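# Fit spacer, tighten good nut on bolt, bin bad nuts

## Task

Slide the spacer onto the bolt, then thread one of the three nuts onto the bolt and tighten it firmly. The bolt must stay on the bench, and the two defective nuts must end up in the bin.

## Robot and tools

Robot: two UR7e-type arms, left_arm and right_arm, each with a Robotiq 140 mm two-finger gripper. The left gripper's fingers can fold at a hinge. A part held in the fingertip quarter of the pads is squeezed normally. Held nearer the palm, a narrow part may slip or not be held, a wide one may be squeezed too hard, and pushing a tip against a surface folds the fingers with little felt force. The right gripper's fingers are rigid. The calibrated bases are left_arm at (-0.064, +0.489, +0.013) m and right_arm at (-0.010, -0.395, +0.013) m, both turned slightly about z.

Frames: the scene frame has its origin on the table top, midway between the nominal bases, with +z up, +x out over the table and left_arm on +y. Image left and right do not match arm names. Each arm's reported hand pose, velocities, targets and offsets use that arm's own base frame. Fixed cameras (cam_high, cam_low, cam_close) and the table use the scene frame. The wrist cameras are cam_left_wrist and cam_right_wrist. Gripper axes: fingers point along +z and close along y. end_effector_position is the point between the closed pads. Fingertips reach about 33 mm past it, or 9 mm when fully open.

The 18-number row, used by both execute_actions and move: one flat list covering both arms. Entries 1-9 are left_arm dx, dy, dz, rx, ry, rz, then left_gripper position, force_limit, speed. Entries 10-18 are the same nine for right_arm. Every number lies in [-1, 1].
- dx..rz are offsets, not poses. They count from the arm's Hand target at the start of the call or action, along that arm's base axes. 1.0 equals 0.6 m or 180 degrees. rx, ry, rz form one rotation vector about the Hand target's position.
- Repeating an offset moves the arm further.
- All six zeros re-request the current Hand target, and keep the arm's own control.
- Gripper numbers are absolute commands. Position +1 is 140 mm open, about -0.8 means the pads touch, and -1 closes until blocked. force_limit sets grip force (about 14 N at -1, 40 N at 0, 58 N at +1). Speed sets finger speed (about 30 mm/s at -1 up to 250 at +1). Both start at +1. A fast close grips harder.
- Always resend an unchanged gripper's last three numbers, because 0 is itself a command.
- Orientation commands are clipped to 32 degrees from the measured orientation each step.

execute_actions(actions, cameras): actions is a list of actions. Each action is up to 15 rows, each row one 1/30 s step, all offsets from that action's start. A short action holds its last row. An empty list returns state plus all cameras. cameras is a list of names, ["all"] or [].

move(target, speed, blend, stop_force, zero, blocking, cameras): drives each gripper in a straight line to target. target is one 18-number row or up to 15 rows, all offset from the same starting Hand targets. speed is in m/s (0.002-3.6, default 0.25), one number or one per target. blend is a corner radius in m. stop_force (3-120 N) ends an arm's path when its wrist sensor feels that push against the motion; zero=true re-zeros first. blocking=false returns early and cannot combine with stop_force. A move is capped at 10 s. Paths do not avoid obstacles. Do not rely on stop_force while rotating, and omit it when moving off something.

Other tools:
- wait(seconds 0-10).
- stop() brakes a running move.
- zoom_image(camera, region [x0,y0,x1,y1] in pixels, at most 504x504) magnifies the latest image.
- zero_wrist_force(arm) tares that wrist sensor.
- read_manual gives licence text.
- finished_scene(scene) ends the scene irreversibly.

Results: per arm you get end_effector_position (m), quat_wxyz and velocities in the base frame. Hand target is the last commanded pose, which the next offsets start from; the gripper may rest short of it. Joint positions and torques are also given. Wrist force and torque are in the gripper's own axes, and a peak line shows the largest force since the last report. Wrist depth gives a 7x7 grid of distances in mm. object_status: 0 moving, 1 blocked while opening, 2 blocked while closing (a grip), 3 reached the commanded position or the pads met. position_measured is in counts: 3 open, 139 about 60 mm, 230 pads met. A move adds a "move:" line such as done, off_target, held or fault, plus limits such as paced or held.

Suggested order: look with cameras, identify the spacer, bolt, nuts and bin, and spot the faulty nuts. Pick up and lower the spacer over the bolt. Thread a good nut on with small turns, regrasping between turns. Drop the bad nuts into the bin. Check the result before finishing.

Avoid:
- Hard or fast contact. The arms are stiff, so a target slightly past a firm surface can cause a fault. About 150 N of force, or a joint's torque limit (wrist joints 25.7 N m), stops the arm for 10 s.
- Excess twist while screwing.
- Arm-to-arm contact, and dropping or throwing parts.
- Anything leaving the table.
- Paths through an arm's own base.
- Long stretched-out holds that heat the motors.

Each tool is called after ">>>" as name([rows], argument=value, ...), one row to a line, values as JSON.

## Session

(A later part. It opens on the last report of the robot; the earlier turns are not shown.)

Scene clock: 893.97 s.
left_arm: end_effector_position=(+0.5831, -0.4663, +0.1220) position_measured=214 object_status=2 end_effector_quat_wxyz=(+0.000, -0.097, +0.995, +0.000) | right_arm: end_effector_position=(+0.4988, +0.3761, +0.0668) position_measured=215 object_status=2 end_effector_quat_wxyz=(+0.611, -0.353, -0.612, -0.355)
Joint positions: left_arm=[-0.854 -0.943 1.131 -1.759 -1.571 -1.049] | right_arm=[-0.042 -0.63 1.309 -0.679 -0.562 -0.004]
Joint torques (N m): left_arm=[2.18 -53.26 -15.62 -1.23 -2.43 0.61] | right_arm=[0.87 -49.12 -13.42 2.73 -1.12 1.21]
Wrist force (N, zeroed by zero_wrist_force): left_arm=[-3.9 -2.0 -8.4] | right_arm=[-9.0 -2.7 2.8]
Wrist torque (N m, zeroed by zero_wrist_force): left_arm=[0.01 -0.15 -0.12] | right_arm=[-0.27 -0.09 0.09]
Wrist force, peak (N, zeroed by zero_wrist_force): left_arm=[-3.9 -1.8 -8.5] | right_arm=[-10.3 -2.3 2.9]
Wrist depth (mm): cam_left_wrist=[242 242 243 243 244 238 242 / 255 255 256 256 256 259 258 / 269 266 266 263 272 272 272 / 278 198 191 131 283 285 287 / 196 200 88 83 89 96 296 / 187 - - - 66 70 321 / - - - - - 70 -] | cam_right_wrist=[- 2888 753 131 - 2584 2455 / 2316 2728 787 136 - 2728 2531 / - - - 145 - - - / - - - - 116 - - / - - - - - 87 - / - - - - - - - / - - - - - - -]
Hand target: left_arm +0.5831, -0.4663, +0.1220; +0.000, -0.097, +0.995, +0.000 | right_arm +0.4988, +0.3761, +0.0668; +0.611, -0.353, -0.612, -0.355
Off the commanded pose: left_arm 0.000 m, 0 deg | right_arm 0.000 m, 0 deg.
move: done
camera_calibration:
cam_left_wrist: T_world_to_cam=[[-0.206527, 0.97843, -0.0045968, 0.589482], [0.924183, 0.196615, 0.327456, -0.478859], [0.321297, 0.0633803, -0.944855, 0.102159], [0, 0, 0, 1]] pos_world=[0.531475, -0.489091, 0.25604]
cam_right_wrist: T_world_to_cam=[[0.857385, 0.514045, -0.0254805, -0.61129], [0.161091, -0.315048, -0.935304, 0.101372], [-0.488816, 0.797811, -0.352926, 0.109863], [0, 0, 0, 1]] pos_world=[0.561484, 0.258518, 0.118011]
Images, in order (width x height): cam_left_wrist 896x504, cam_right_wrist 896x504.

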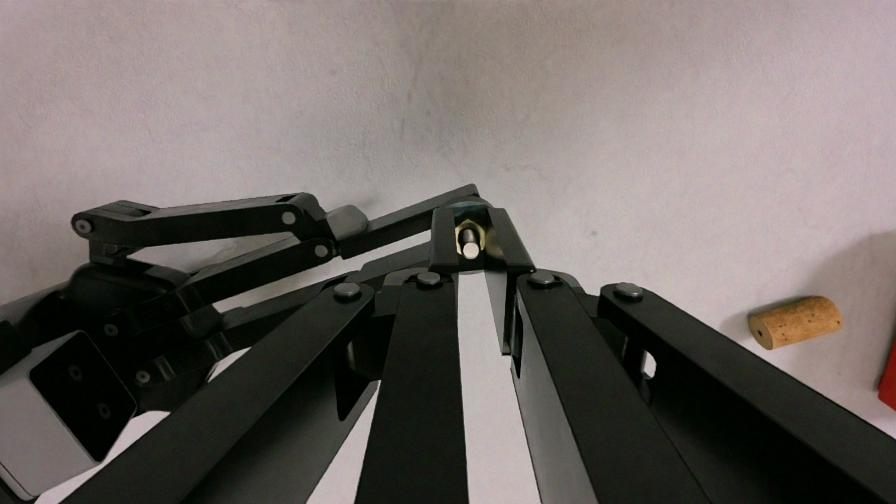

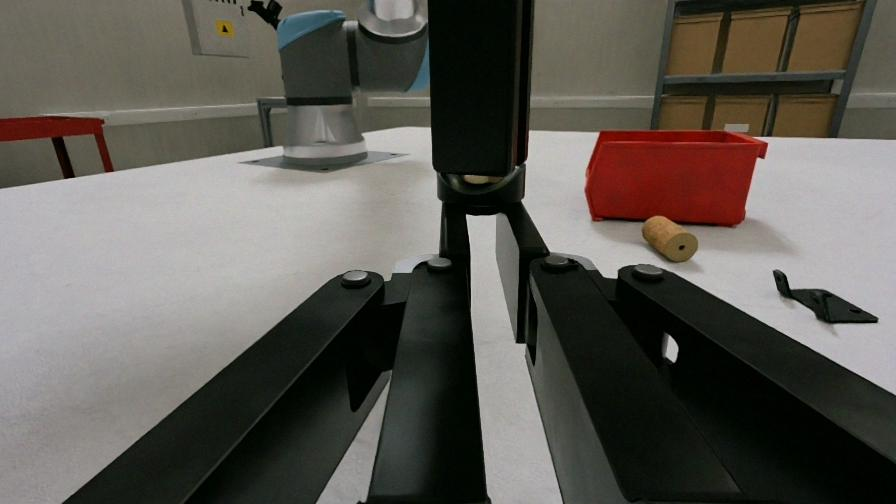

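>>> move(target=[0,0,0,0,0,-0.25,-1,1,-1,0,0,0,0,0,0,-1,1,-1], speed=0.3)

>>> move(target=[0,0,0,0,0,-0.1667,-1,1,-1,0,0,0,0,0,0,-1,1,-1], speed=0.2)

>>> move(target=[0,0,0,0,0,-0.1667,-1,1,-1,0,0,0,0,0,0,-1,1,-1], speed=0.2)

>>> move(target=[0,0,0,0,0,-0.1667,-1,1,-1,0,0,0,0,0,0,-1,1,-1], speed=0.2)

>>> move(target=[0,0,0,0,0,-0.1667,-1,1,-1,0,0,0,0,0,0,-1,1,-1], speed=0.2, cameras=["cam_left_wrist","cam_right_wrist"])

Scene clock: 913.50 s.
left_arm: end_effector_position=(+0.5831, -0.4663, +0.1220) position_measured=214 object_status=2 end_effector_quat_wxyz=(+0.000, +0.291, +0.957, +0.000) | right_arm: end_effector_position=(+0.4988, +0.3761, +0.0668) position_measured=215 object_status=2 end_effector_quat_wxyz=(+0.611, -0.353, -0.612, -0.355)
Joint positions: left_arm=[-0.854 -0.943 1.131 -1.759 -1.571 -0.264] | right_arm=[-0.042 -0.63 1.309 -0.679 -0.562 -0.004]
Joint torques (N m): left_arm=[7.72 -49.2 -21.76 0.35 -2.28 1.04] | right_arm=[-7.52 -53.58 -12.58 2.82 -0.88 1.26]
Wrist force (N, zeroed by zero_wrist_force): left_arm=[-5.7 0.3 -7.5] | right_arm=[-8.9 -2.2 4.6]
Wrist torque (N m, zeroed by zero_wrist_force): left_arm=[-0.03 -0.19 -0.11] | right_arm=[-0.24 -0.04 0.05]
Wrist force, peak (N, zeroed by zero_wrist_force): left_arm=[-4.9 -1.3 -10.8] | right_arm=[-12.4 -2.4 3.8]
Wrist depth (mm): cam_left_wrist=[243 242 244 244 243 244 240 / 255 254 251 256 256 257 259 / 268 270 268 268 272 271 272 / 284 285 285 131 282 288 288 / 302 299 89 89 89 96 306 / 317 - - - 66 70 322 / - - - - - 70 -] | cam_right_wrist=[2557 - 751 131 3230 2669 2273 / 1918 2612 787 143 4092 2822 2698 / - - - 147 - - - / - - - - 101 - - / - - - - - 86 - / - - - - - - - / - - - - - - -]
Hand target: left_arm +0.5831, -0.4663, +0.1220; +0.000, +0.291, +0.957, +0.000 | right_arm +0.4988, +0.3761, +0.0668; +0.611, -0.353, -0.612, -0.355
Off the commanded pose: left_arm 0.000 m, 0 deg | right_arm 0.000 m, 0 deg.
move: done

Scene clock: 915.27 s.
left_arm: end_effector_position=(+0.5830, -0.4663, +0.1220) position_measured=214 object_status=2 end_effector_quat_wxyz=(+0.000, +0.529, +0.849, +0.000) | right_arm: end_effector_position=(+0.4988, +0.3761, +0.0668) position_measured=215 object_status=2 end_effector_quat_wxyz=(+0.611, -0.353, -0.612, -0.355)
Joint positions: left_arm=[-0.854 -0.943 1.131 -1.759 -1.571 0.26] | right_arm=[-0.042 -0.63 1.309 -0.679 -0.562 -0.004]
Joint torques (N m): left_arm=[7.76 -57.72 -15.23 -0.9 -2.25 0.88] | right_arm=[-8.93 -53.73 -12.81 2.92 -0.86 1.4]
Wrist force (N, zeroed by zero_wrist_force): left_arm=[-3.3 2.0 -8.9] | right_arm=[-10.9 -1.9 3.1]
Wrist torque (N m, zeroed by zero_wrist_force): left_arm=[-0.21 -0.18 -0.18] | right_arm=[-0.30 0.09 0.03]
Wrist force, peak (N, zeroed by zero_wrist_force): left_arm=[-3.5 1.9 -9.8] | right_arm=[-11.2 -2.0 3.1]
Wrist depth (mm): cam_left_wrist=[242 242 242 243 245 244 244 / 259 255 255 256 257 257 258 / 269 268 273 267 271 272 271 / 285 287 279 131 284 283 285 / 302 300 94 83 89 83 300 / 310 - - - 66 70 323 / - - - - - 70 -] | cam_right_wrist=[2361 2888 751 133 - 2640 2505 / 2081 2923 792 139 2505 2698 2584 / 2316 - 673 145 - - - / - - 354 - 100 - - / - - - - - 86 - / - - - - - - - / - - - - - - -]
Hand target: left_arm +0.5831, -0.4663, +0.1220; +0.000, +0.529, +0.849, +0.000 | right_arm +0.4988, +0.3761, +0.0668; +0.611, -0.353, -0.612, -0.355
Off the commanded pose: left_arm 0.000 m, 0 deg | right_arm 0.000 m, 0 deg.
move: done

Scene clock: 917.03 s.
left_arm: end_effector_position=(+0.5831, -0.4663, +0.1220) position_measured=214 object_status=2 end_effector_quat_wxyz=(+0.000, +0.730, +0.683, +0.000) | right_arm: end_effector_position=(+0.4988, +0.3761, +0.0668) position_measured=215 object_status=2 end_effector_quat_wxyz=(+0.611, -0.353, -0.612, -0.355)
Joint positions: left_arm=[-0.854 -0.943 1.132 -1.759 -1.571 0.784] | right_arm=[-0.042 -0.63 1.309 -0.679 -0.562 -0.004]
Joint torques (N m): left_arm=[6.96 -51.88 -15.42 -0.12 -2.24 0.77] | right_arm=[-4.66 -54.65 -12.84 3.16 -0.92 1.31]
Wrist force (N, zeroed by zero_wrist_force): left_arm=[-2.2 4.2 -8.9] | right_arm=[-11.3 -2.3 4.0]
Wrist torque (N m, zeroed by zero_wrist_force): left_arm=[-0.24 -0.19 -0.16] | right_arm=[-0.27 0.07 -0.09]
Wrist force, peak (N, zeroed by zero_wrist_force): left_arm=[-1.8 4.6 -9.8] | right_arm=[-11.8 -2.6 3.6]
Wrist depth (mm): cam_left_wrist=[243 243 243 242 243 244 244 / 257 256 254 256 256 256 257 / 271 271 269 266 271 271 272 / 284 284 285 131 283 286 288 / 300 298 89 83 89 84 304 / 318 - - - 66 70 321 / - - - - - 70 -] | cam_right_wrist=[- 2994 726 136 3664 2640 2431 / 2173 3507 779 142 3458 2855 2669 / - - 838 150 - - - / - - - - 101 - - / - - - - - 86 - / - - - - - - - / - - - - - - -]
Hand target: left_arm +0.5831, -0.4663, +0.1220; +0.000, +0.730, +0.683, +0.000 | right_arm +0.4988, +0.3761, +0.0668; +0.611, -0.353, -0.612, -0.355
Off the commanded pose: left_arm 0.000 m, 0 deg | right_arm 0.000 m, 0 deg.
move: done

Scene clock: 918.80 s.
left_arm: end_effector_position=(+0.5830, -0.4663, +0.1220) position_measured=214 object_status=2 end_effector_quat_wxyz=(+0.000, +0.882, +0.471, +0.000) | right_arm: end_effector_position=(+0.4988, +0.3761, +0.0668) position_measured=215 object_status=2 end_effector_quat_wxyz=(+0.611, -0.353, -0.612, -0.355)
Joint positions: left_arm=[-0.854 -0.943 1.132 -1.759 -1.571 1.308] | right_arm=[-0.042 -0.63 1.309 -0.679 -0.562 -0.004]
Joint torques (N m): left_arm=[7.34 -43.76 -21.84 0.12 -1.83 0.88] | right_arm=[2.38 -56.4 -11.68 2.94 -0.93 1.11]
Wrist force (N, zeroed by zero_wrist_force): left_arm=[0.1 2.7 -9.7] | right_arm=[-12.4 -1.4 2.6]
Wrist torque (N m, zeroed by zero_wrist_force): left_arm=[-0.13 -0.05 -0.15] | right_arm=[-0.32 -0.05 -0.05]
Wrist force, peak (N, zeroed by zero_wrist_force): left_arm=[-2.7 3.9 -10.4] | right_arm=[-12.8 -0.2 2.7]
Wrist depth (mm): cam_left_wrist=[241 242 244 243 243 244 245 / 253 256 255 256 257 258 256 / 268 269 270 266 271 272 272 / 284 286 285 131 191 191 205 / 302 298 88 83 89 96 203 / 319 - - - 66 70 190 / - - - - - 70 -] | cam_right_wrist=[2384 2669 753 129 3230 2958 2316 / 2232 2698 779 151 3410 2612 2584 / 726 - - 146 - 415 548 / - - - - 100 343 349 / - - - - - 86 - / - - - - - - - / - - - - - - -]
Hand target: left_arm +0.5831, -0.4663, +0.1220; +0.000, +0.882, +0.471, +0.000 | right_arm +0.4988, +0.3761, +0.0668; +0.611, -0.353, -0.612, -0.355
Off the commanded pose: left_arm 0.000 m, 0 deg | right_arm 0.000 m, 0 deg.
move: done

Scene clock: 920.57 s.
left_arm: end_effector_position=(+0.5831, -0.4663, +0.1220) position_measured=214 object_status=2 end_effector_quat_wxyz=(+0.000, +0.974, +0.226, +0.000) | right_arm: end_effector_position=(+0.4988, +0.3761, +0.0668) position_measured=215 object_status=2 end_effector_quat_wxyz=(+0.611, -0.353, -0.612, -0.355)
Joint positions: left_arm=[-0.854 -0.943 1.131 -1.759 -1.571 1.831] | right_arm=[-0.042 -0.63 1.309 -0.679 -0.562 -0.004]
Joint torques (N m): left_arm=[7.92 -31.51 -26.13 0.66 -1.73 0.99] | right_arm=[6.75 -57.5 -12.66 3.19 -0.88 1.46]
Wrist force (N, zeroed by zero_wrist_force): left_arm=[1.5 3.1 -11.3] | right_arm=[-14.1 -0.8 3.4]
Wrist torque (N m, zeroed by zero_wrist_force): left_arm=[-0.15 -0.08 -0.22] | right_arm=[-0.35 -0.10 -0.07]
Wrist force, peak (N, zeroed by zero_wrist_force): left_arm=[1.7 3.0 -12.1] | right_arm=[-14.2 -1.0 3.3]
Wrist depth (mm): cam_left_wrist=[243 243 243 244 243 244 241 / 255 255 256 255 254 184 173 / 268 269 270 267 181 189 177 / 286 277 285 131 190 193 192 / 304 304 88 83 89 89 302 / 319 - - - 66 70 323 / - - - - - 71 -] | cam_right_wrist=[2669 3273 749 129 3363 2888 2431 / 2063 - 777 - 3664 2759 3148 / - - - 145 - - - / - - - - 101 358 - / - - - - - 86 - / - - - - - - - / - - - - - - -]
Hand target: left_arm +0.5831, -0.4663, +0.1220; +0.000, +0.974, +0.226, +0.000 | right_arm +0.4988, +0.3761, +0.0668; +0.611, -0.353, -0.612, -0.355
Off the commanded pose: left_arm 0.000 m, 0 deg | right_arm 0.000 m, 0 deg.
move: done
camera_calibration:
cam_left_wrist: T_world_to_cam=[[0.45238, -0.891813, -0.00461494, -0.666776], [-0.841958, -0.428785, 0.327491, 0.259327], [-0.29404, -0.144265, -0.944843, 0.364129], [0, 0, 0, 1]] pos_world=[0.627047, -0.430913, 0.25604]
cam_right_wrist: T_world_to_cam=[[0.857385, 0.514045, -0.0254805, -0.61129], [0.161091, -0.315048, -0.935304, 0.101372], [-0.488816, 0.797811, -0.352926, 0.109863], [0, 0, 0, 1]] pos_world=[0.561484, 0.258518, 0.118011]
Images, in order (width x height): cam_left_wrist 896x504, cam_right_wrist 896x504.

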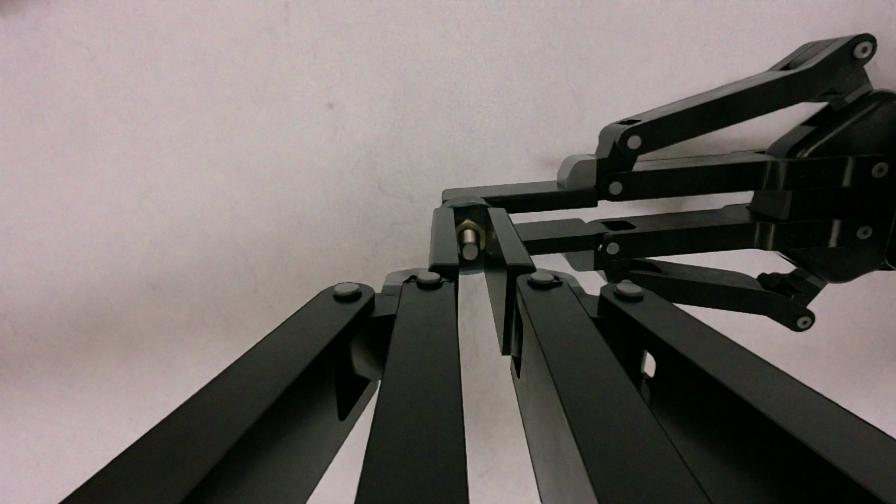

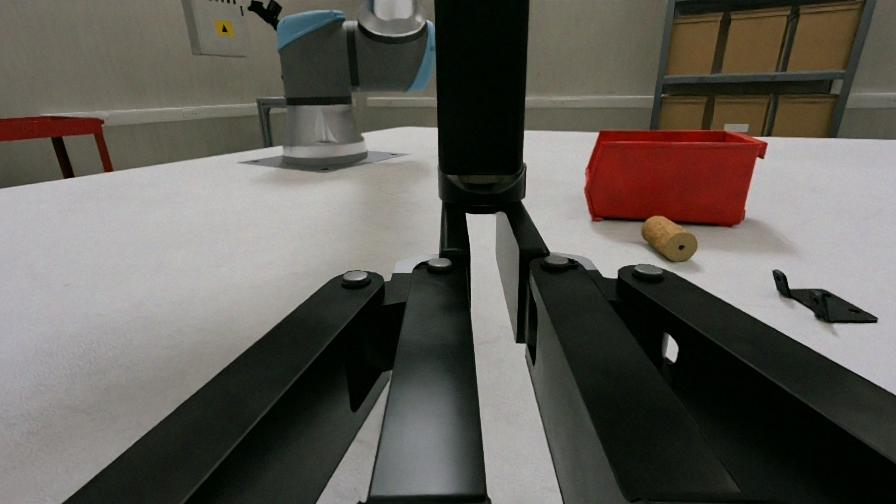

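>>> zoom_image(camera="cam_right_wrist", region=[420, 130, 540, 230])

>>> zoom_image(camera="cam_left_wrist", region=[410, 180, 530, 290])

Scaled by 4.200 from the camera's 896x504 image, which has a finer 1280x720 frame.

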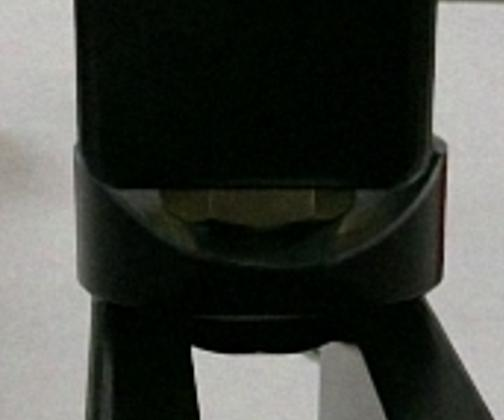

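Scaled by 4.200 from the camera's 896x504 image, which has a finer 1280x720 frame.

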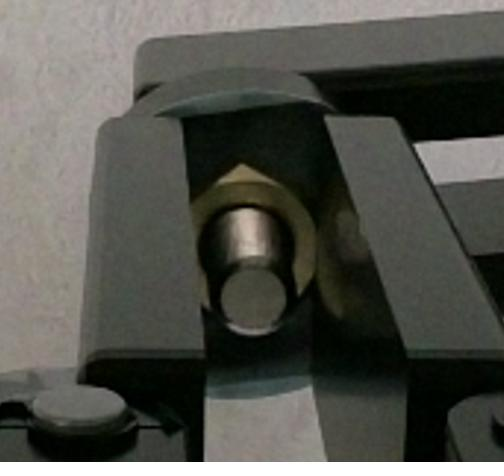

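>>> zoom_image(camera="cam_right_wrist", region=[435, 170, 535, 230])

Scaled by 5.040 from the camera's 896x504 image, which has a finer 1280x720 frame.

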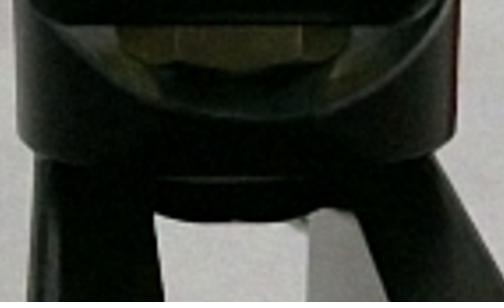

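>>> move(target=[0,0,0,0,0,-0.1667,-1,1,-1,0,0,0,0,0,0,-1,1,-1], speed=0.2)

>>> move(target=[0,0,0,0,0,-0.1667,-1,1,-1,0,0,0,0,0,0,-1,1,-1], speed=0.2)

>>> move(target=[0,0,0,0,0,-0.1667,-1,1,-1,0,0,0,0,0,0,-1,1,-1], speed=0.2)

>>> move(target=[0,0,0,0,0,-0.1667,-1,1,-1,0,0,0,0,0,0,-1,1,-1], speed=0.2)

>>> move(target=[0,0,0,0,0,-0.1667,-1,1,-1,0,0,0,0,0,0,-1,1,-1], speed=0.2)

>>> move(target=[0,0,0,0,0,-0.1667,-1,1,-1,0,0,0,0,0,0,-1,1,-1], speed=0.2, cameras=["cam_left_wrist","cam_right_wrist"])

Scene clock: 934.53 s.
left_arm: end_effector_position=(+0.5831, -0.4663, +0.1220) position_measured=224 object_status=2 end_effector_quat_wxyz=(+0.000, +0.999, -0.034, +0.000) | right_arm: end_effector_position=(+0.4988, +0.3761, +0.0668) position_measured=215 object_status=2 end_effector_quat_wxyz=(+0.611, -0.353, -0.612, -0.355)
Joint positions: left_arm=[-0.854 -0.943 1.131 -1.759 -1.571 2.355] | right_arm=[-0.042 -0.63 1.309 -0.679 -0.562 -0.004]
Joint torques (N m): left_arm=[7.5 -17.19 -17.5 -1.13 -1.88 0.77] | right_arm=[-3.87 -61.52 -11.89 8.66 -0.81 1.5]
Wrist force (N, zeroed by zero_wrist_force): left_arm=[-0.3 -2.0 -31.9] | right_arm=[-36.4 -0.7 -1.6]
Wrist torque (N m, zeroed by zero_wrist_force): left_arm=[-0.08 -0.06 -0.04] | right_arm=[-0.24 0.04 -0.01]
Wrist force, peak (N, zeroed by zero_wrist_force): left_arm=[-0.5 -2.5 -32.1] | right_arm=[-37.4 -0.7 -2.4]
Wrist depth (mm): cam_left_wrist=[243 243 243 243 238 165 160 / 252 255 260 257 174 180 177 / 273 272 272 266 182 185 272 / 282 286 288 131 288 288 292 / 302 303 89 83 89 299 300 / 318 - 70 - 69 70 327 / - - - - - - -] | cam_right_wrist=[- 2728 742 131 2958 2698 2455 / 2081 3777 797 141 3507 2698 2480 / - - - 149 - - - / - - - - 101 - - / - - - - - 86 - / - - - - - - - / - - - - - - -]
Hand target: left_arm +0.5831, -0.4663, +0.1220; +0.000, +0.999, -0.034, +0.000 | right_arm +0.4988, +0.3761, +0.0668; +0.611, -0.353, -0.612, -0.355
Off the commanded pose: left_arm 0.000 m, 0 deg | right_arm 0.000 m, 0 deg.
move: done

Scene clock: 936.30 s.
left_arm: end_effector_position=(+0.5831, -0.4663, +0.1220) position_measured=224 object_status=2 end_effector_quat_wxyz=(+0.000, +0.957, -0.291, +0.000) | right_arm: end_effector_position=(+0.4988, +0.3761, +0.0668) position_measured=215 object_status=2 end_effector_quat_wxyz=(+0.611, -0.353, -0.612, -0.355)
Joint positions: left_arm=[-0.854 -0.943 1.131 -1.759 -1.571 2.879] | right_arm=[-0.042 -0.63 1.309 -0.679 -0.562 -0.004]
Joint torques (N m): left_arm=[5.99 -17.52 -18.3 1.57 -2.34 0.68] | right_arm=[-6.05 -62.13 -11.33 7.15 -0.93 1.45]
Wrist force (N, zeroed by zero_wrist_force): left_arm=[1.7 -1.6 -30.1] | right_arm=[-34.1 -1.5 0.8]
Wrist torque (N m, zeroed by zero_wrist_force): left_arm=[-0.07 0.01 -0.06] | right_arm=[-0.18 -0.08 -0.02]
Wrist force, peak (N, zeroed by zero_wrist_force): left_arm=[-0.4 -1.9 -31.9] | right_arm=[-37.4 -0.6 -1.7]
Wrist depth (mm): cam_left_wrist=[246 243 243 239 164 241 245 / 255 255 256 254 175 257 256 / 270 269 269 268 270 272 - / 284 284 283 131 287 287 292 / 305 300 89 83 89 89 305 / 312 - - - 69 70 327 / - - - - - - -] | cam_right_wrist=[2338 2994 753 131 2994 2698 2407 / 2338 - 792 144 3318 2822 2273 / - - - 149 426 418 - / 387 - - - 112 345 - / - - - - - 86 235 / - - - - - - - / - - - - - - -]
Hand target: left_arm +0.5831, -0.4663, +0.1220; +0.000, +0.957, -0.291, +0.000 | right_arm +0.4988, +0.3761, +0.0668; +0.611, -0.353, -0.612, -0.355
Off the commanded pose: left_arm 0.000 m, 0 deg | right_arm 0.000 m, 0 deg.
move: done

Scene clock: 938.07 s.
left_arm: end_effector_position=(+0.5831, -0.4663, +0.1220) position_measured=224 object_status=2 end_effector_quat_wxyz=(+0.000, +0.849, -0.529, +0.000) | right_arm: end_effector_position=(+0.4988, +0.3761, +0.0668) position_measured=215 object_status=2 end_effector_quat_wxyz=(+0.611, -0.353, -0.612, -0.355)
Joint positions: left_arm=[-0.854 -0.943 1.131 -1.759 -1.571 3.402] | right_arm=[-0.042 -0.63 1.309 -0.679 -0.562 -0.004]
Joint torques (N m): left_arm=[2.38 -16.28 -19.87 1.59 -1.65 0.73] | right_arm=[-5.51 -64.65 -11.8 5.25 -0.8 1.34]
Wrist force (N, zeroed by zero_wrist_force): left_arm=[-0.7 -0.6 -31.3] | right_arm=[-35.9 -0.1 -1.1]
Wrist torque (N m, zeroed by zero_wrist_force): left_arm=[-0.17 -0.08 -0.06] | right_arm=[-0.28 0.04 0.02]
Wrist force, peak (N, zeroed by zero_wrist_force): left_arm=[-0.7 -0.6 -31.3] | right_arm=[-36.7 0.1 -1.1]
Wrist depth (mm): cam_left_wrist=[243 243 241 163 241 245 245 / 255 255 257 172 259 258 257 / 269 271 268 265 269 271 276 / 286 287 287 131 282 288 286 / 302 300 89 83 89 297 309 / 316 - 70 - 69 70 323 / - - - - - - -] | cam_right_wrist=[- 3558 751 132 - 2612 2531 / 1874 3188 787 140 - 3031 2698 / - - - 146 - - - / - - - - 101 - - / - - - - - 87 - / - - - - - - - / - - - - - - -]
Hand target: left_arm +0.5831, -0.4663, +0.1220; +0.000, +0.849, -0.529, +0.000 | right_arm +0.4988, +0.3761, +0.0668; +0.611, -0.353, -0.612, -0.355
Off the commanded pose: left_arm 0.000 m, 0 deg | right_arm 0.000 m, 0 deg.
move: done

Scene clock: 939.83 s.
left_arm: end_effector_position=(+0.5831, -0.4663, +0.1220) position_measured=224 object_status=2 end_effector_quat_wxyz=(+0.000, +0.683, -0.731, +0.000) | right_arm: end_effector_position=(+0.4988, +0.3761, +0.0668) position_measured=215 object_status=2 end_effector_quat_wxyz=(+0.611, -0.353, -0.612, -0.355)
Joint positions: left_arm=[-0.854 -0.943 1.131 -1.758 -1.571 3.926] | right_arm=[-0.042 -0.63 1.309 -0.679 -0.562 -0.004]
Joint torques (N m): left_arm=[6.08 -16.83 -19.29 1.29 -1.38 0.61] | right_arm=[-4.61 -66.17 -11.77 5.87 -0.9 1.33]
Wrist force (N, zeroed by zero_wrist_force): left_arm=[-0.6 0.9 -30.6] | right_arm=[-35.5 0.4 -1.4]
Wrist torque (N m, zeroed by zero_wrist_force): left_arm=[-0.11 -0.09 -0.06] | right_arm=[-0.26 0.05 0.04]
Wrist force, peak (N, zeroed by zero_wrist_force): left_arm=[0.5 0.0 -31.7] | right_arm=[-36.8 -0.1 -1.0]
Wrist depth (mm): cam_left_wrist=[243 167 165 242 244 243 245 / 254 255 172 254 256 258 261 / 269 270 270 198 273 272 271 / 286 286 285 131 285 286 288 / 302 299 89 83 89 297 307 / 323 - 70 - 69 70 322 / - - - - - - -] | cam_right_wrist=[- 3108 751 132 2790 2728 2531 / 2192 3188 782 138 3558 2923 2612 / 622 - - 148 401 411 - / - 388 341 - 100 351 - / - - - - - 87 - / - - - - - - - / - - - - - - -]
Hand target: left_arm +0.5831, -0.4663, +0.1220; +0.000, +0.683, -0.731, +0.000 | right_arm +0.4988, +0.3761, +0.0668; +0.611, -0.353, -0.612, -0.355
Off the commanded pose: left_arm 0.000 m, 0 deg | right_arm 0.000 m, 0 deg.
move: done

Scene clock: 941.60 s.
left_arm: end_effector_position=(+0.5830, -0.4663, +0.1220) position_measured=224 object_status=2 end_effector_quat_wxyz=(+0.000, -0.470, +0.882, +0.000) | right_arm: end_effector_position=(+0.4988, +0.3761, +0.0668) position_measured=215 object_status=2 end_effector_quat_wxyz=(+0.611, -0.353, -0.612, -0.355)
Joint positions: left_arm=[-0.854 -0.943 1.131 -1.758 -1.571 4.45] | right_arm=[-0.042 -0.63 1.309 -0.679 -0.562 -0.004]
Joint torques (N m): left_arm=[6.58 -29.14 -11.67 0.41 -1.36 0.72] | right_arm=[-4.18 -67.01 -11.46 6.54 -1.03 1.51]
Wrist force (N, zeroed by zero_wrist_force): left_arm=[-0.4 2.1 -31.6] | right_arm=[-36.9 0.1 -2.7]
Wrist torque (N m, zeroed by zero_wrist_force): left_arm=[-0.13 -0.12 -0.09] | right_arm=[-0.29 0.09 0.04]
Wrist force, peak (N, zeroed by zero_wrist_force): left_arm=[-1.5 2.0 -31.9] | right_arm=[-37.5 0.3 -2.6]
Wrist depth (mm): cam_left_wrist=[162 165 238 240 244 244 245 / 170 170 174 257 257 257 258 / 186 183 183 189 271 273 272 / 285 285 288 131 284 289 288 / 302 300 89 83 89 296 305 / 318 - - - 69 70 323 / - - - - - - -] | cam_right_wrist=[- 3069 751 131 3897 2669 2252 / 1903 - 802 138 3458 2480 2640 / 2759 - - 149 - - - / 386 - - - 100 345 - / - - - - - 86 - / - - - - - - - / - - - - - - -]
Hand target: left_arm +0.5831, -0.4663, +0.1220; +0.000, -0.470, +0.883, +0.000 | right_arm +0.4988, +0.3761, +0.0668; +0.611, -0.353, -0.612, -0.355
Off the commanded pose: left_arm 0.000 m, 0 deg | right_arm 0.000 m, 0 deg.
move: done

Scene clock: 943.37 s.
left_arm: end_effector_position=(+0.5831, -0.4663, +0.1220) position_measured=224 object_status=2 end_effector_quat_wxyz=(+0.000, -0.226, +0.974, +0.000) | right_arm: end_effector_position=(+0.4988, +0.3761, +0.0668) position_measured=215 object_status=2 end_effector_quat_wxyz=(+0.611, -0.353, -0.612, -0.355)
Joint positions: left_arm=[-0.854 -0.943 1.131 -1.759 -1.571 4.973] | right_arm=[-0.042 -0.63 1.309 -0.679 -0.562 -0.004]
Joint torques (N m): left_arm=[3.72 -35.94 -6.62 -0.22 -2.31 0.53] | right_arm=[-3.7 -66.59 -12.09 7.21 -0.77 0.97]
Wrist force (N, zeroed by zero_wrist_force): left_arm=[-1.1 1.1 -30.5] | right_arm=[-35.9 -1.6 -1.4]
Wrist torque (N m, zeroed by zero_wrist_force): left_arm=[-0.08 -0.09 -0.06] | right_arm=[-0.20 0.08 -0.04]
Wrist force, peak (N, zeroed by zero_wrist_force): left_arm=[-0.5 2.2 -31.9] | right_arm=[-37.5 0.1 -2.6]
Wrist depth (mm): cam_left_wrist=[241 239 244 244 245 244 244 / 183 253 256 263 257 256 258 / 184 184 186 262 269 272 273 / 186 192 194 146 286 286 288 / 202 212 - 83 89 298 307 / 322 - - - 69 70 304 / - - - - - - -] | cam_right_wrist=[2455 2923 749 133 - 2790 2455 / 2759 3148 782 139 3410 2994 2669 / 2855 - - 146 - 423 656 / - - - - 99 334 - / - - - - - 86 - / - - - - - - - / - - - - - - -]
Hand target: left_arm +0.5831, -0.4663, +0.1220; +0.000, -0.226, +0.974, +0.000 | right_arm +0.4988, +0.3761, +0.0668; +0.611, -0.353, -0.612, -0.355
Off the commanded pose: left_arm 0.000 m, 0 deg | right_arm 0.000 m, 0 deg.
move: done
camera_calibration:
cam_left_wrist: T_world_to_cam=[[-0.451825, 0.892095, -0.00463487, 0.692295], [0.842223, 0.428268, 0.327487, -0.322995], [0.294135, 0.144063, -0.944844, 0.155639], [0, 0, 0, 1]] pos_world=[0.53905, -0.501686, 0.25604]
cam_right_wrist: T_world_to_cam=[[0.857385, 0.514045, -0.0254805, -0.61129], [0.161091, -0.315048, -0.935304, 0.101372], [-0.488816, 0.797811, -0.352926, 0.109863], [0, 0, 0, 1]] pos_world=[0.561484, 0.258518, 0.118011]
Images, in order (width x height): cam_left_wrist 896x504, cam_right_wrist 896x504.

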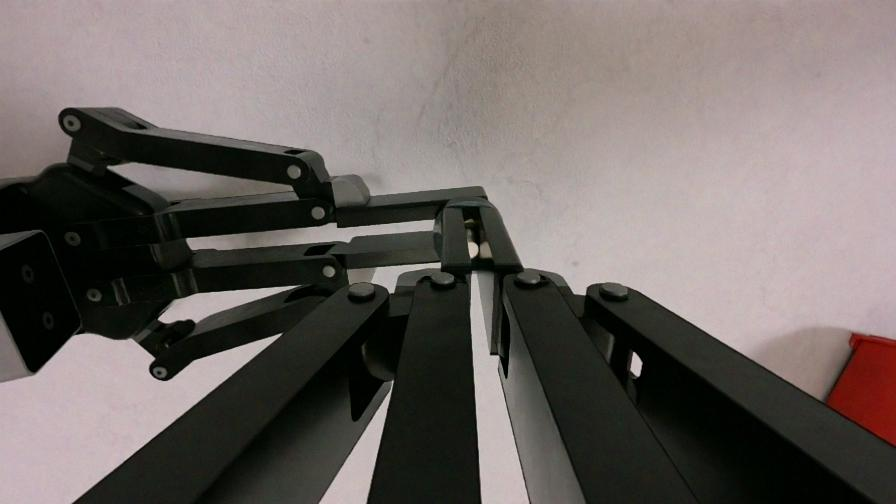

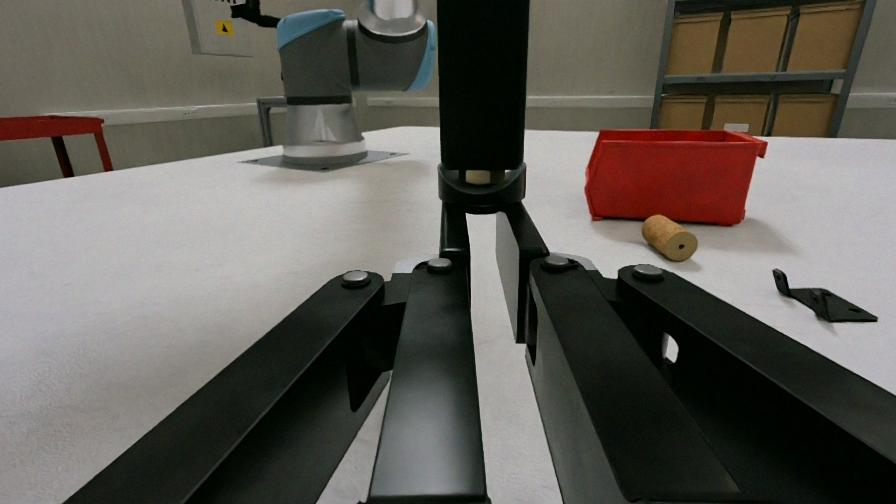

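>>> zoom_image(camera="cam_right_wrist", region=[420, 130, 540, 230])

>>> zoom_image(camera="cam_left_wrist", region=[410, 180, 530, 290])

Scaled by 4.200 from the camera's 896x504 image, which has a finer 1280x720 frame.

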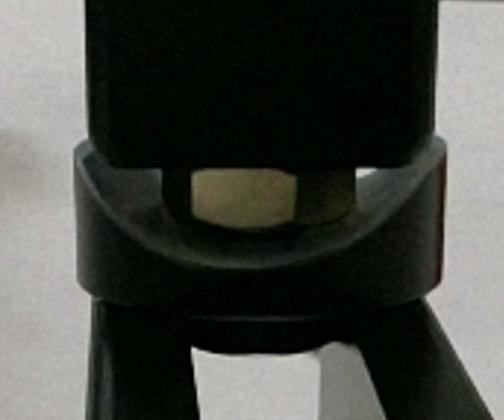

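Scaled by 4.200 from the camera's 896x504 image, which has a finer 1280x720 frame.

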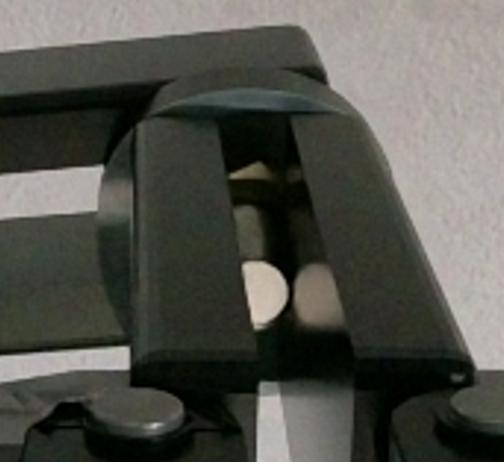

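>>> move([
  [0,0,0,0,0,0,-0.5,1,-1,0,0,0,0,0,0,-1,1,-1],
  [0,0,0.02,0,0,0,-0.5,1,-1,0,0,0,0,0,0,-1,1,-1],
], speed=[0.1,0.1], cameras=["cam_left_wrist","cam_right_wrist"])

>>> zoom_image(camera="cam_right_wrist", region=[420, 110, 540, 220])

>>> zoom_image(camera="cam_left_wrist", region=[410, 180, 530, 290])

Scene clock: 975.63 s.
left_arm: end_effector_position=(+0.5831, -0.4663, +0.1342) position_measured=192 object_status=3 end_effector_quat_wxyz=(+0.000, -0.226, +0.974, +0.000) | right_arm: end_effector_position=(+0.4988, +0.3761, +0.0668) position_measured=215 object_status=2 end_effector_quat_wxyz=(+0.611, -0.353, -0.612, -0.355)
Joint positions: left_arm=[-0.854 -0.948 1.108 -1.731 -1.571 4.974] | right_arm=[-0.042 -0.63 1.309 -0.679 -0.562 -0.004]
Joint torques (N m): left_arm=[0.25 -54.48 -19.12 -3.87 0.48 0.78] | right_arm=[-1.9 -41.39 -10.67 -0.41 -0.74 1.11]
Wrist force (N, zeroed by zero_wrist_force): left_arm=[0.4 -0.4 0.2] | right_arm=[0.4 2.0 -0.7]
Wrist torque (N m, zeroed by zero_wrist_force): left_arm=[-0.10 -0.07 0.17] | right_arm=[0.43 -0.08 0.00]
Wrist force, peak (N, zeroed by zero_wrist_force): left_arm=[-0.8 0.0 -31.0] | right_arm=[-36.5 -1.4 -0.7]
Wrist depth (mm): cam_left_wrist=[252 253 253 252 254 255 256 / 264 264 270 268 268 273 268 / 194 206 196 276 284 283 284 / 190 202 206 171 297 301 300 / 211 212 88 310 89 90 314 / 329 - - 337 - 68 294 / - - - - - 69 -] | cam_right_wrist=[2294 3318 755 123 124 2698 2505 / 1860 - 805 130 3273 2728 2612 / 2384 - 789 154 493 - - / - - - - 100 351 354 / - - - - - 86 - / - - - - - - - / - - - - - - -]
Hand target: left_arm +0.5831, -0.4663, +0.1340; +0.000, -0.226, +0.974, +0.000 | right_arm +0.4988, +0.3761, +0.0668; +0.611, -0.353, -0.612, -0.355
Off the commanded pose: left_arm 0.000 m, 0 deg | right_arm 0.000 m, 0 deg.
move: done
camera_calibration:
cam_left_wrist: T_world_to_cam=[[-0.451672, 0.892172, -0.00471756, 0.692285], [0.842272, 0.428141, 0.327526, -0.327217], [0.294229, 0.143961, -0.94483, 0.167017], [0, 0, 0, 1]] pos_world=[0.53915, -0.501586, 0.26824]
cam_right_wrist: T_world_to_cam=[[0.857385, 0.514045, -0.0254805, -0.61129], [0.161091, -0.315048, -0.935304, 0.101372], [-0.488816, 0.797811, -0.352926, 0.109863], [0, 0, 0, 1]] pos_world=[0.561484, 0.258518, 0.118011]
Images, in order (width x height): cam_left_wrist 896x504, cam_right_wrist 896x504.

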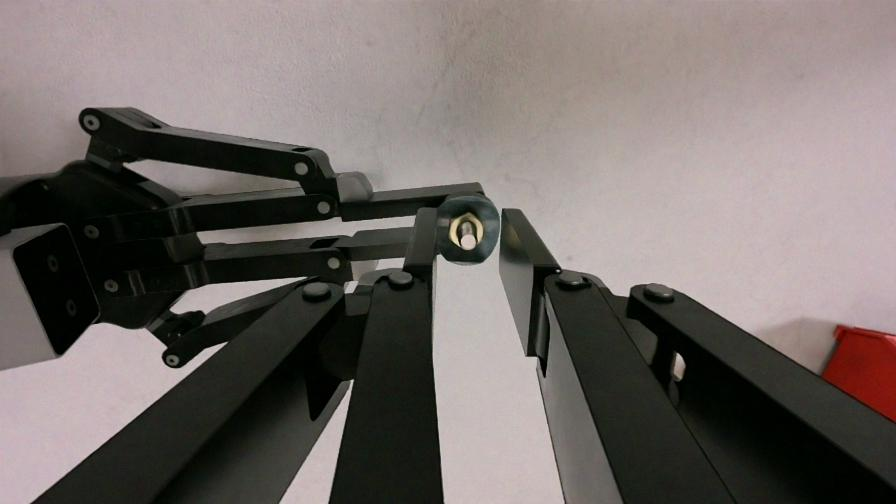

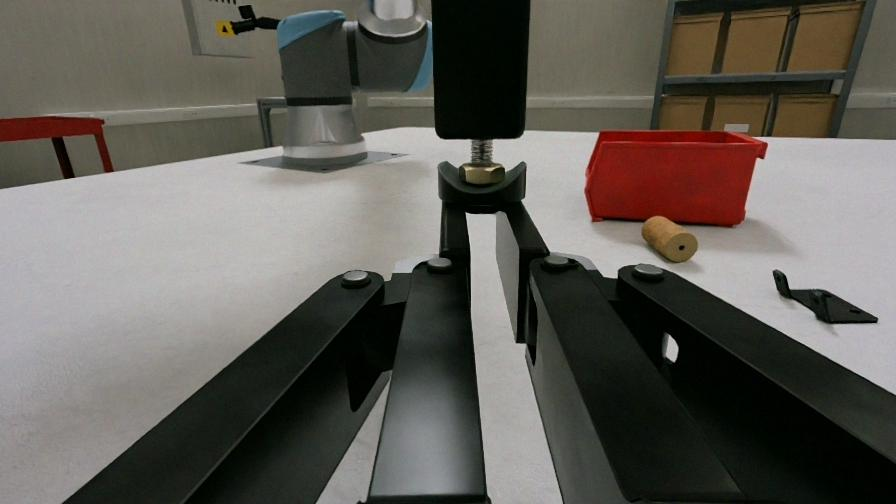

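Scaled by 4.200 from the camera's 896x504 image, which has a finer 1280x720 frame.

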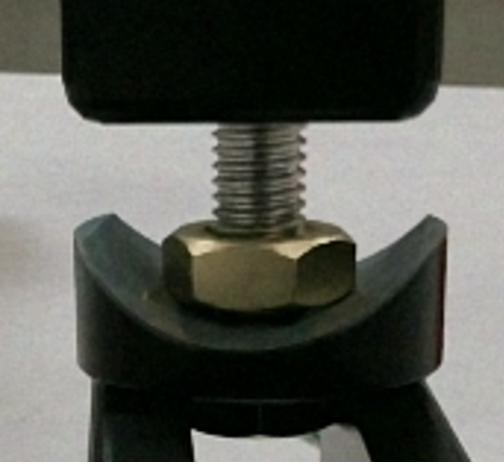

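Scaled by 4.200 from the camera's 896x504 image, which has a finer 1280x720 frame.

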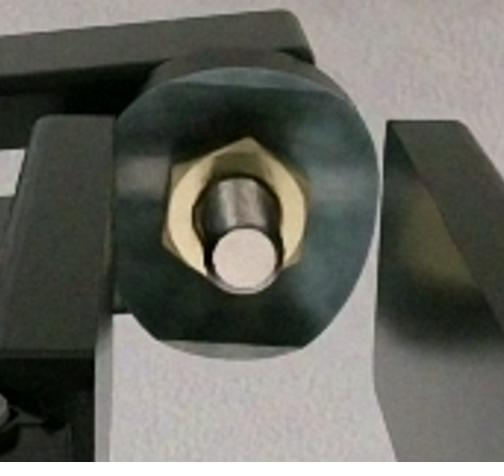

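>>> move([
  [0,0,0,0,0,0.5,-0.5,1,-1,0,0,0,0,0,0,-1,1,-1],
  [0,0,0,0,0,0.9778,-0.5,1,-1,0,0,0,0,0,0,-1,1,-1],
], speed=[1.2,1.2], blend=[0.02,0])

>>> move(target=[-0.00552,-0.00223,-0.0018,0.0418,-0.1029,0,-0.5,1,-1,0,0,0,0,0,0,-1,1,-1], speed=0.15, cameras=["cam_left_wrist","cam_right_wrist","cam_close"])

>>> zoom_image(camera="cam_right_wrist", region=[400, 100, 560, 220])

>>> zoom_image(camera="cam_left_wrist", region=[410, 150, 550, 290])

Scene clock: 1019.90 s.
left_arm: end_effector_position=(+0.5831, -0.4663, +0.1340) position_measured=192 object_status=3 end_effector_quat_wxyz=(+0.000, +0.981, +0.192, +0.000) | right_arm: end_effector_position=(+0.4988, +0.3761, +0.0668) position_measured=215 object_status=2 end_effector_quat_wxyz=(+0.611, -0.353, -0.612, -0.355)
Joint positions: left_arm=[-0.854 -0.949 1.109 -1.732 -1.571 1.902] | right_arm=[-0.042 -0.63 1.309 -0.679 -0.562 -0.004]
Joint torques (N m): left_arm=[-5.84 -64.49 -15.28 -1.42 0.44 -1] | right_arm=[0.42 -40.78 -10.88 -0.44 -0.78 1.17]
Wrist force (N, zeroed by zero_wrist_force): left_arm=[0.2 -0.5 0.3] | right_arm=[0.2 1.9 -0.4]
Wrist torque (N m, zeroed by zero_wrist_force): left_arm=[-0.11 -0.06 -0.01] | right_arm=[0.39 -0.05 0.00]
Wrist force, peak (N, zeroed by zero_wrist_force): left_arm=[0.4 -0.8 0.3] | right_arm=[0.3 2.4 -0.4]
Wrist depth (mm): cam_left_wrist=[254 254 253 254 255 252 182 / 266 265 267 267 264 187 180 / 280 283 279 276 196 196 190 / 301 300 299 166 198 207 297 / 311 312 88 111 89 89 318 / 332 - - 338 - 68 - / - - - - - 69 -] | cam_right_wrist=[2584 2584 762 123 - 2557 2455 / 2698 - 787 130 3558 2557 2612 / - - - 152 414 - - / - - - - 100 - - / - - - - - 86 - / - - - - - - - / - - - - - - -]
Hand target: left_arm +0.5831, -0.4663, +0.1340; +0.000, +0.981, +0.192, +0.000 | right_arm +0.4988, +0.3761, +0.0668; +0.611, -0.353, -0.612, -0.355
Off the commanded pose: left_arm 0.000 m, 0 deg | right_arm 0.000 m, 0 deg.
move: done

Scene clock: 1021.50 s.
left_arm: end_effector_position=(+0.5797, -0.4676, +0.1330) position_measured=192 object_status=3 end_effector_quat_wxyz=(-0.033, +0.967, +0.189, +0.170) | right_arm: end_effector_position=(+0.4988, +0.3761, +0.0668) position_measured=215 object_status=2 end_effector_quat_wxyz=(+0.611, -0.353, -0.612, -0.355)
Joint positions: left_arm=[-1.004 -1.05 1.341 -1.927 -1.228 1.763] | right_arm=[-0.042 -0.63 1.309 -0.679 -0.562 -0.004]
Joint torques (N m): left_arm=[5.76 -35.76 -32.27 -1.81 0.79 1.45] | right_arm=[-0.97 -42.73 -11.19 -0.4 -0.99 1.21]
Wrist force (N, zeroed by zero_wrist_force): left_arm=[0.1 -0.4 0.5] | right_arm=[0.3 2.1 -0.3]
Wrist torque (N m, zeroed by zero_wrist_force): left_arm=[-0.10 0.02 0.12] | right_arm=[0.43 -0.09 0.00]
Wrist force, peak (N, zeroed by zero_wrist_force): left_arm=[1.2 -0.6 0.4] | right_arm=[0.2 2.4 -0.4]
Wrist depth (mm): cam_left_wrist=[291 290 294 291 293 294 294 / 290 291 290 292 302 294 204 / 290 290 292 293 202 202 196 / 289 294 289 172 200 218 202 / 288 - 88 291 89 89 294 / 287 - - 291 - 68 - / - - - 289 - 69 -] | cam_right_wrist=[- 2888 749 124 2790 2669 2505 / 2252 4721 797 129 - 2669 2669 / - 678 - 151 441 - - / - - - - 100 360 - / - - - - - 86 - / - - - - - - - / - - - - - - -]
Hand target: left_arm +0.5798, -0.4676, +0.1329; -0.033, +0.967, +0.189, +0.170 | right_arm +0.4988, +0.3761, +0.0668; +0.611, -0.353, -0.612, -0.355
Off the commanded pose: left_arm 0.000 m, 0 deg | right_arm 0.000 m, 0 deg.
move: done
camera_calibration:
cam_left_wrist: T_world_to_cam=[[0.389088, -0.9212, 0.000283465, -0.644102], [-0.921093, -0.389048, -0.015156, 0.362415], [0.014072, 0.00563595, -0.999885, 0.272136], [0, 0, 0, 1]] pos_world=[0.580602, -0.453884, 0.27778]
cam_right_wrist: T_world_to_cam=[[0.857385, 0.514045, -0.0254805, -0.61129], [0.161091, -0.315048, -0.935304, 0.101372], [-0.488816, 0.797811, -0.352926, 0.109863], [0, 0, 0, 1]] pos_world=[0.561484, 0.258518, 0.118011]
Images, in order (width x height): cam_close 896x504, cam_left_wrist 896x504, cam_right_wrist 896x504.

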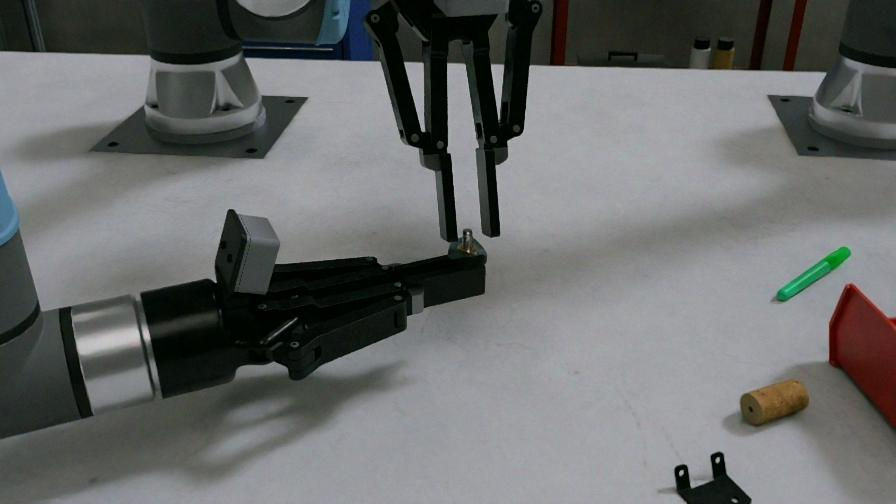

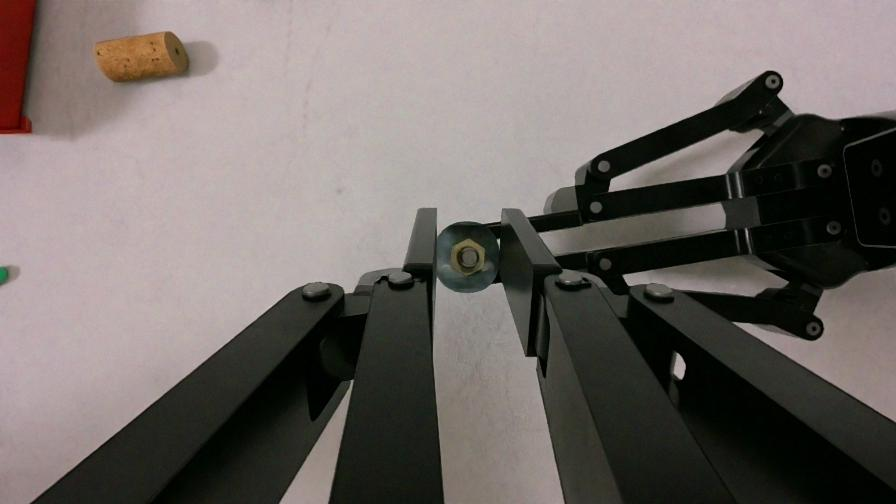

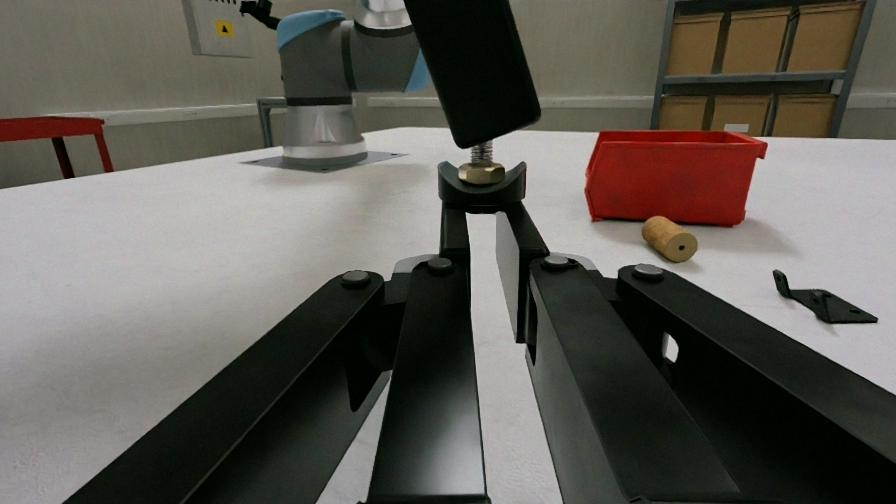

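Scaled by 3.150 from the camera's 896x504 image, which has a finer 1280x720 frame.

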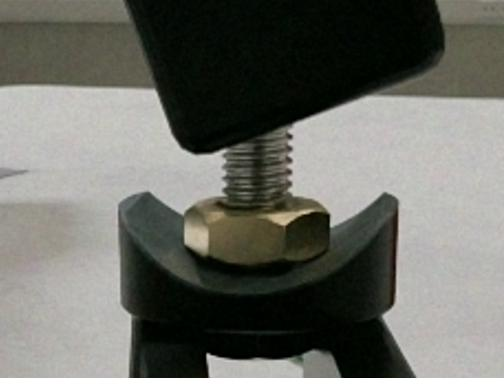

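Scaled by 3.600 from the camera's 896x504 image, which has a finer 1280x720 frame.

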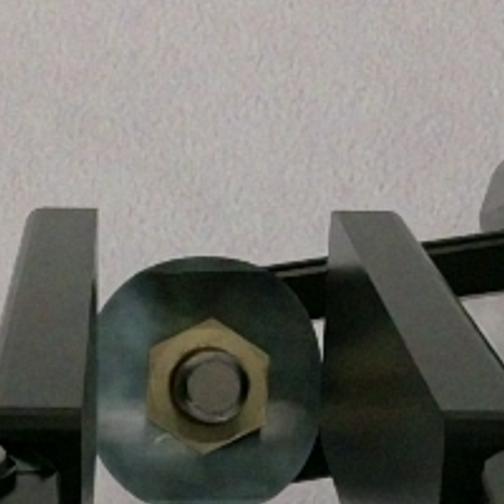

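>>> zero_wrist_force(arm="left_arm")

>>> move(target=[0,0,-0.02,0,0,0,-0.5,1,-1,0,0,0,0,0,0,-1,1,-1], speed=0.05, cameras=["cam_left_wrist","cam_right_wrist"])

>>> zoom_image(camera="cam_right_wrist", region=[400, 120, 560, 230])

>>> zoom_image(camera="cam_left_wrist", region=[410, 180, 550, 310])

Wrist force sensor zeroed.

Scene clock: 1025.90 s.
left_arm: end_effector_position=(+0.5798, -0.4676, +0.1207) position_measured=192 object_status=3 end_effector_quat_wxyz=(-0.033, +0.967, +0.189, +0.170) | right_arm: end_effector_position=(+0.4988, +0.3761, +0.0668) position_measured=215 object_status=2 end_effector_quat_wxyz=(+0.611, -0.353, -0.612, -0.355)
Joint positions: left_arm=[-1.004 -1.041 1.36 -1.955 -1.228 1.763] | right_arm=[-0.042 -0.63 1.309 -0.679 -0.562 -0.004]
Joint torques (N m): left_arm=[6.99 -51.86 -29.25 -1.69 1.47 0.93] | right_arm=[0.85 -42.98 -10.16 -0.42 -0.98 1.14]
Wrist force (N, zeroed by zero_wrist_force): left_arm=[0.3 0.2 -0.1] | right_arm=[0.0 2.2 -0.5]
Wrist torque (N m, zeroed by zero_wrist_force): left_arm=[0.05 -0.06 0.00] | right_arm=[0.46 0.00 0.00]
Wrist force, peak (N, zeroed by zero_wrist_force): left_arm=[0.4 0.2 -0.7] | right_arm=[0.3 2.3 -0.5]
Wrist depth (mm): cam_left_wrist=[277 277 277 281 279 284 282 / 277 277 278 280 281 280 196 / 278 276 278 280 193 205 189 / 275 278 277 174 185 281 189 / 276 278 88 277 89 90 279 / - - - 277 - 68 280 / - - - 278 - 69 -] | cam_right_wrist=[- 3664 753 125 3720 2640 2431 / 1819 3363 792 130 3777 2855 2557 / - - 660 138 - - 596 / - 386 - - 101 - - / - - - - - 86 - / - - - - - - - / - - - - - - -]
Hand target: left_arm +0.5798, -0.4676, +0.1209; -0.033, +0.967, +0.189, +0.170 | right_arm +0.4988, +0.3761, +0.0668; +0.611, -0.353, -0.612, -0.355
Off the commanded pose: left_arm 0.000 m, 0 deg | right_arm 0.000 m, 0 deg.
move: done
camera_calibration:
cam_left_wrist: T_world_to_cam=[[0.389178, -0.921162, -0.000122622, -0.644027], [-0.921057, -0.389131, -0.0152187, 0.362186], [0.0139712, 0.00603574, -0.999884, 0.260078], [0, 0, 0, 1]] pos_world=[0.580601, -0.453885, 0.265481]
cam_right_wrist: T_world_to_cam=[[0.857385, 0.514045, -0.0254805, -0.61129], [0.161091, -0.315048, -0.935304, 0.101372], [-0.488816, 0.797811, -0.352926, 0.109863], [0, 0, 0, 1]] pos_world=[0.561484, 0.258518, 0.118011]
Images, in order (width x height): cam_left_wrist 896x504, cam_right_wrist 896x504.

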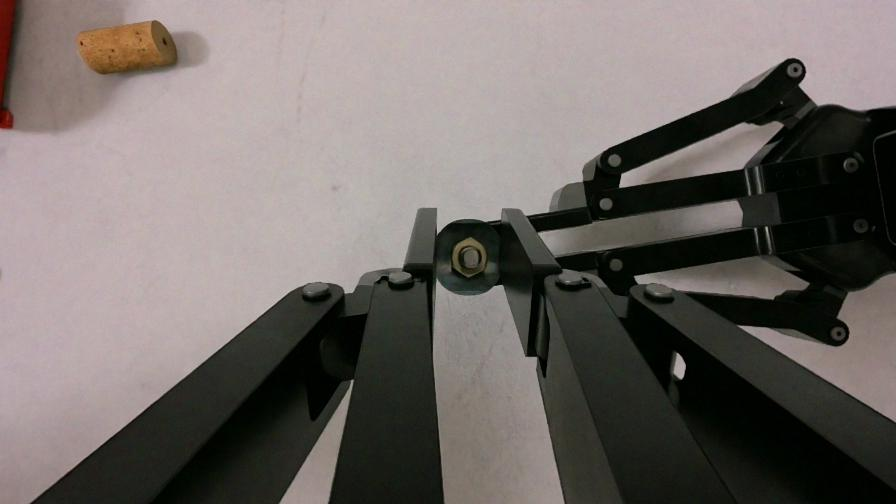

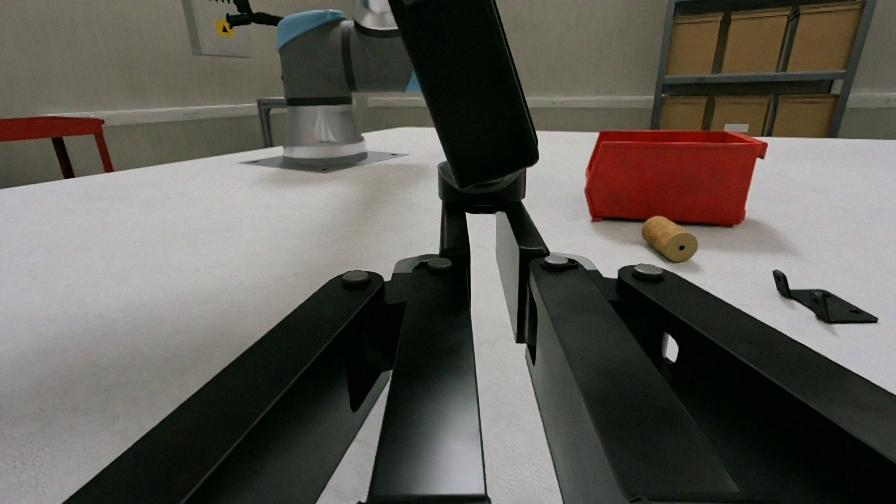

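Scaled by 3.150 from the camera's 896x504 image, which has a finer 1280x720 frame.

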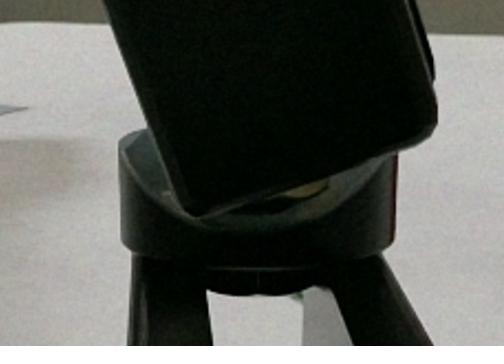

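Scaled by 3.600 from the camera's 896x504 image, which has a finer 1280x720 frame.

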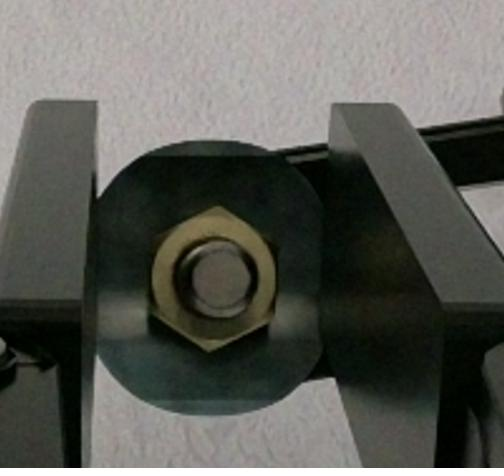

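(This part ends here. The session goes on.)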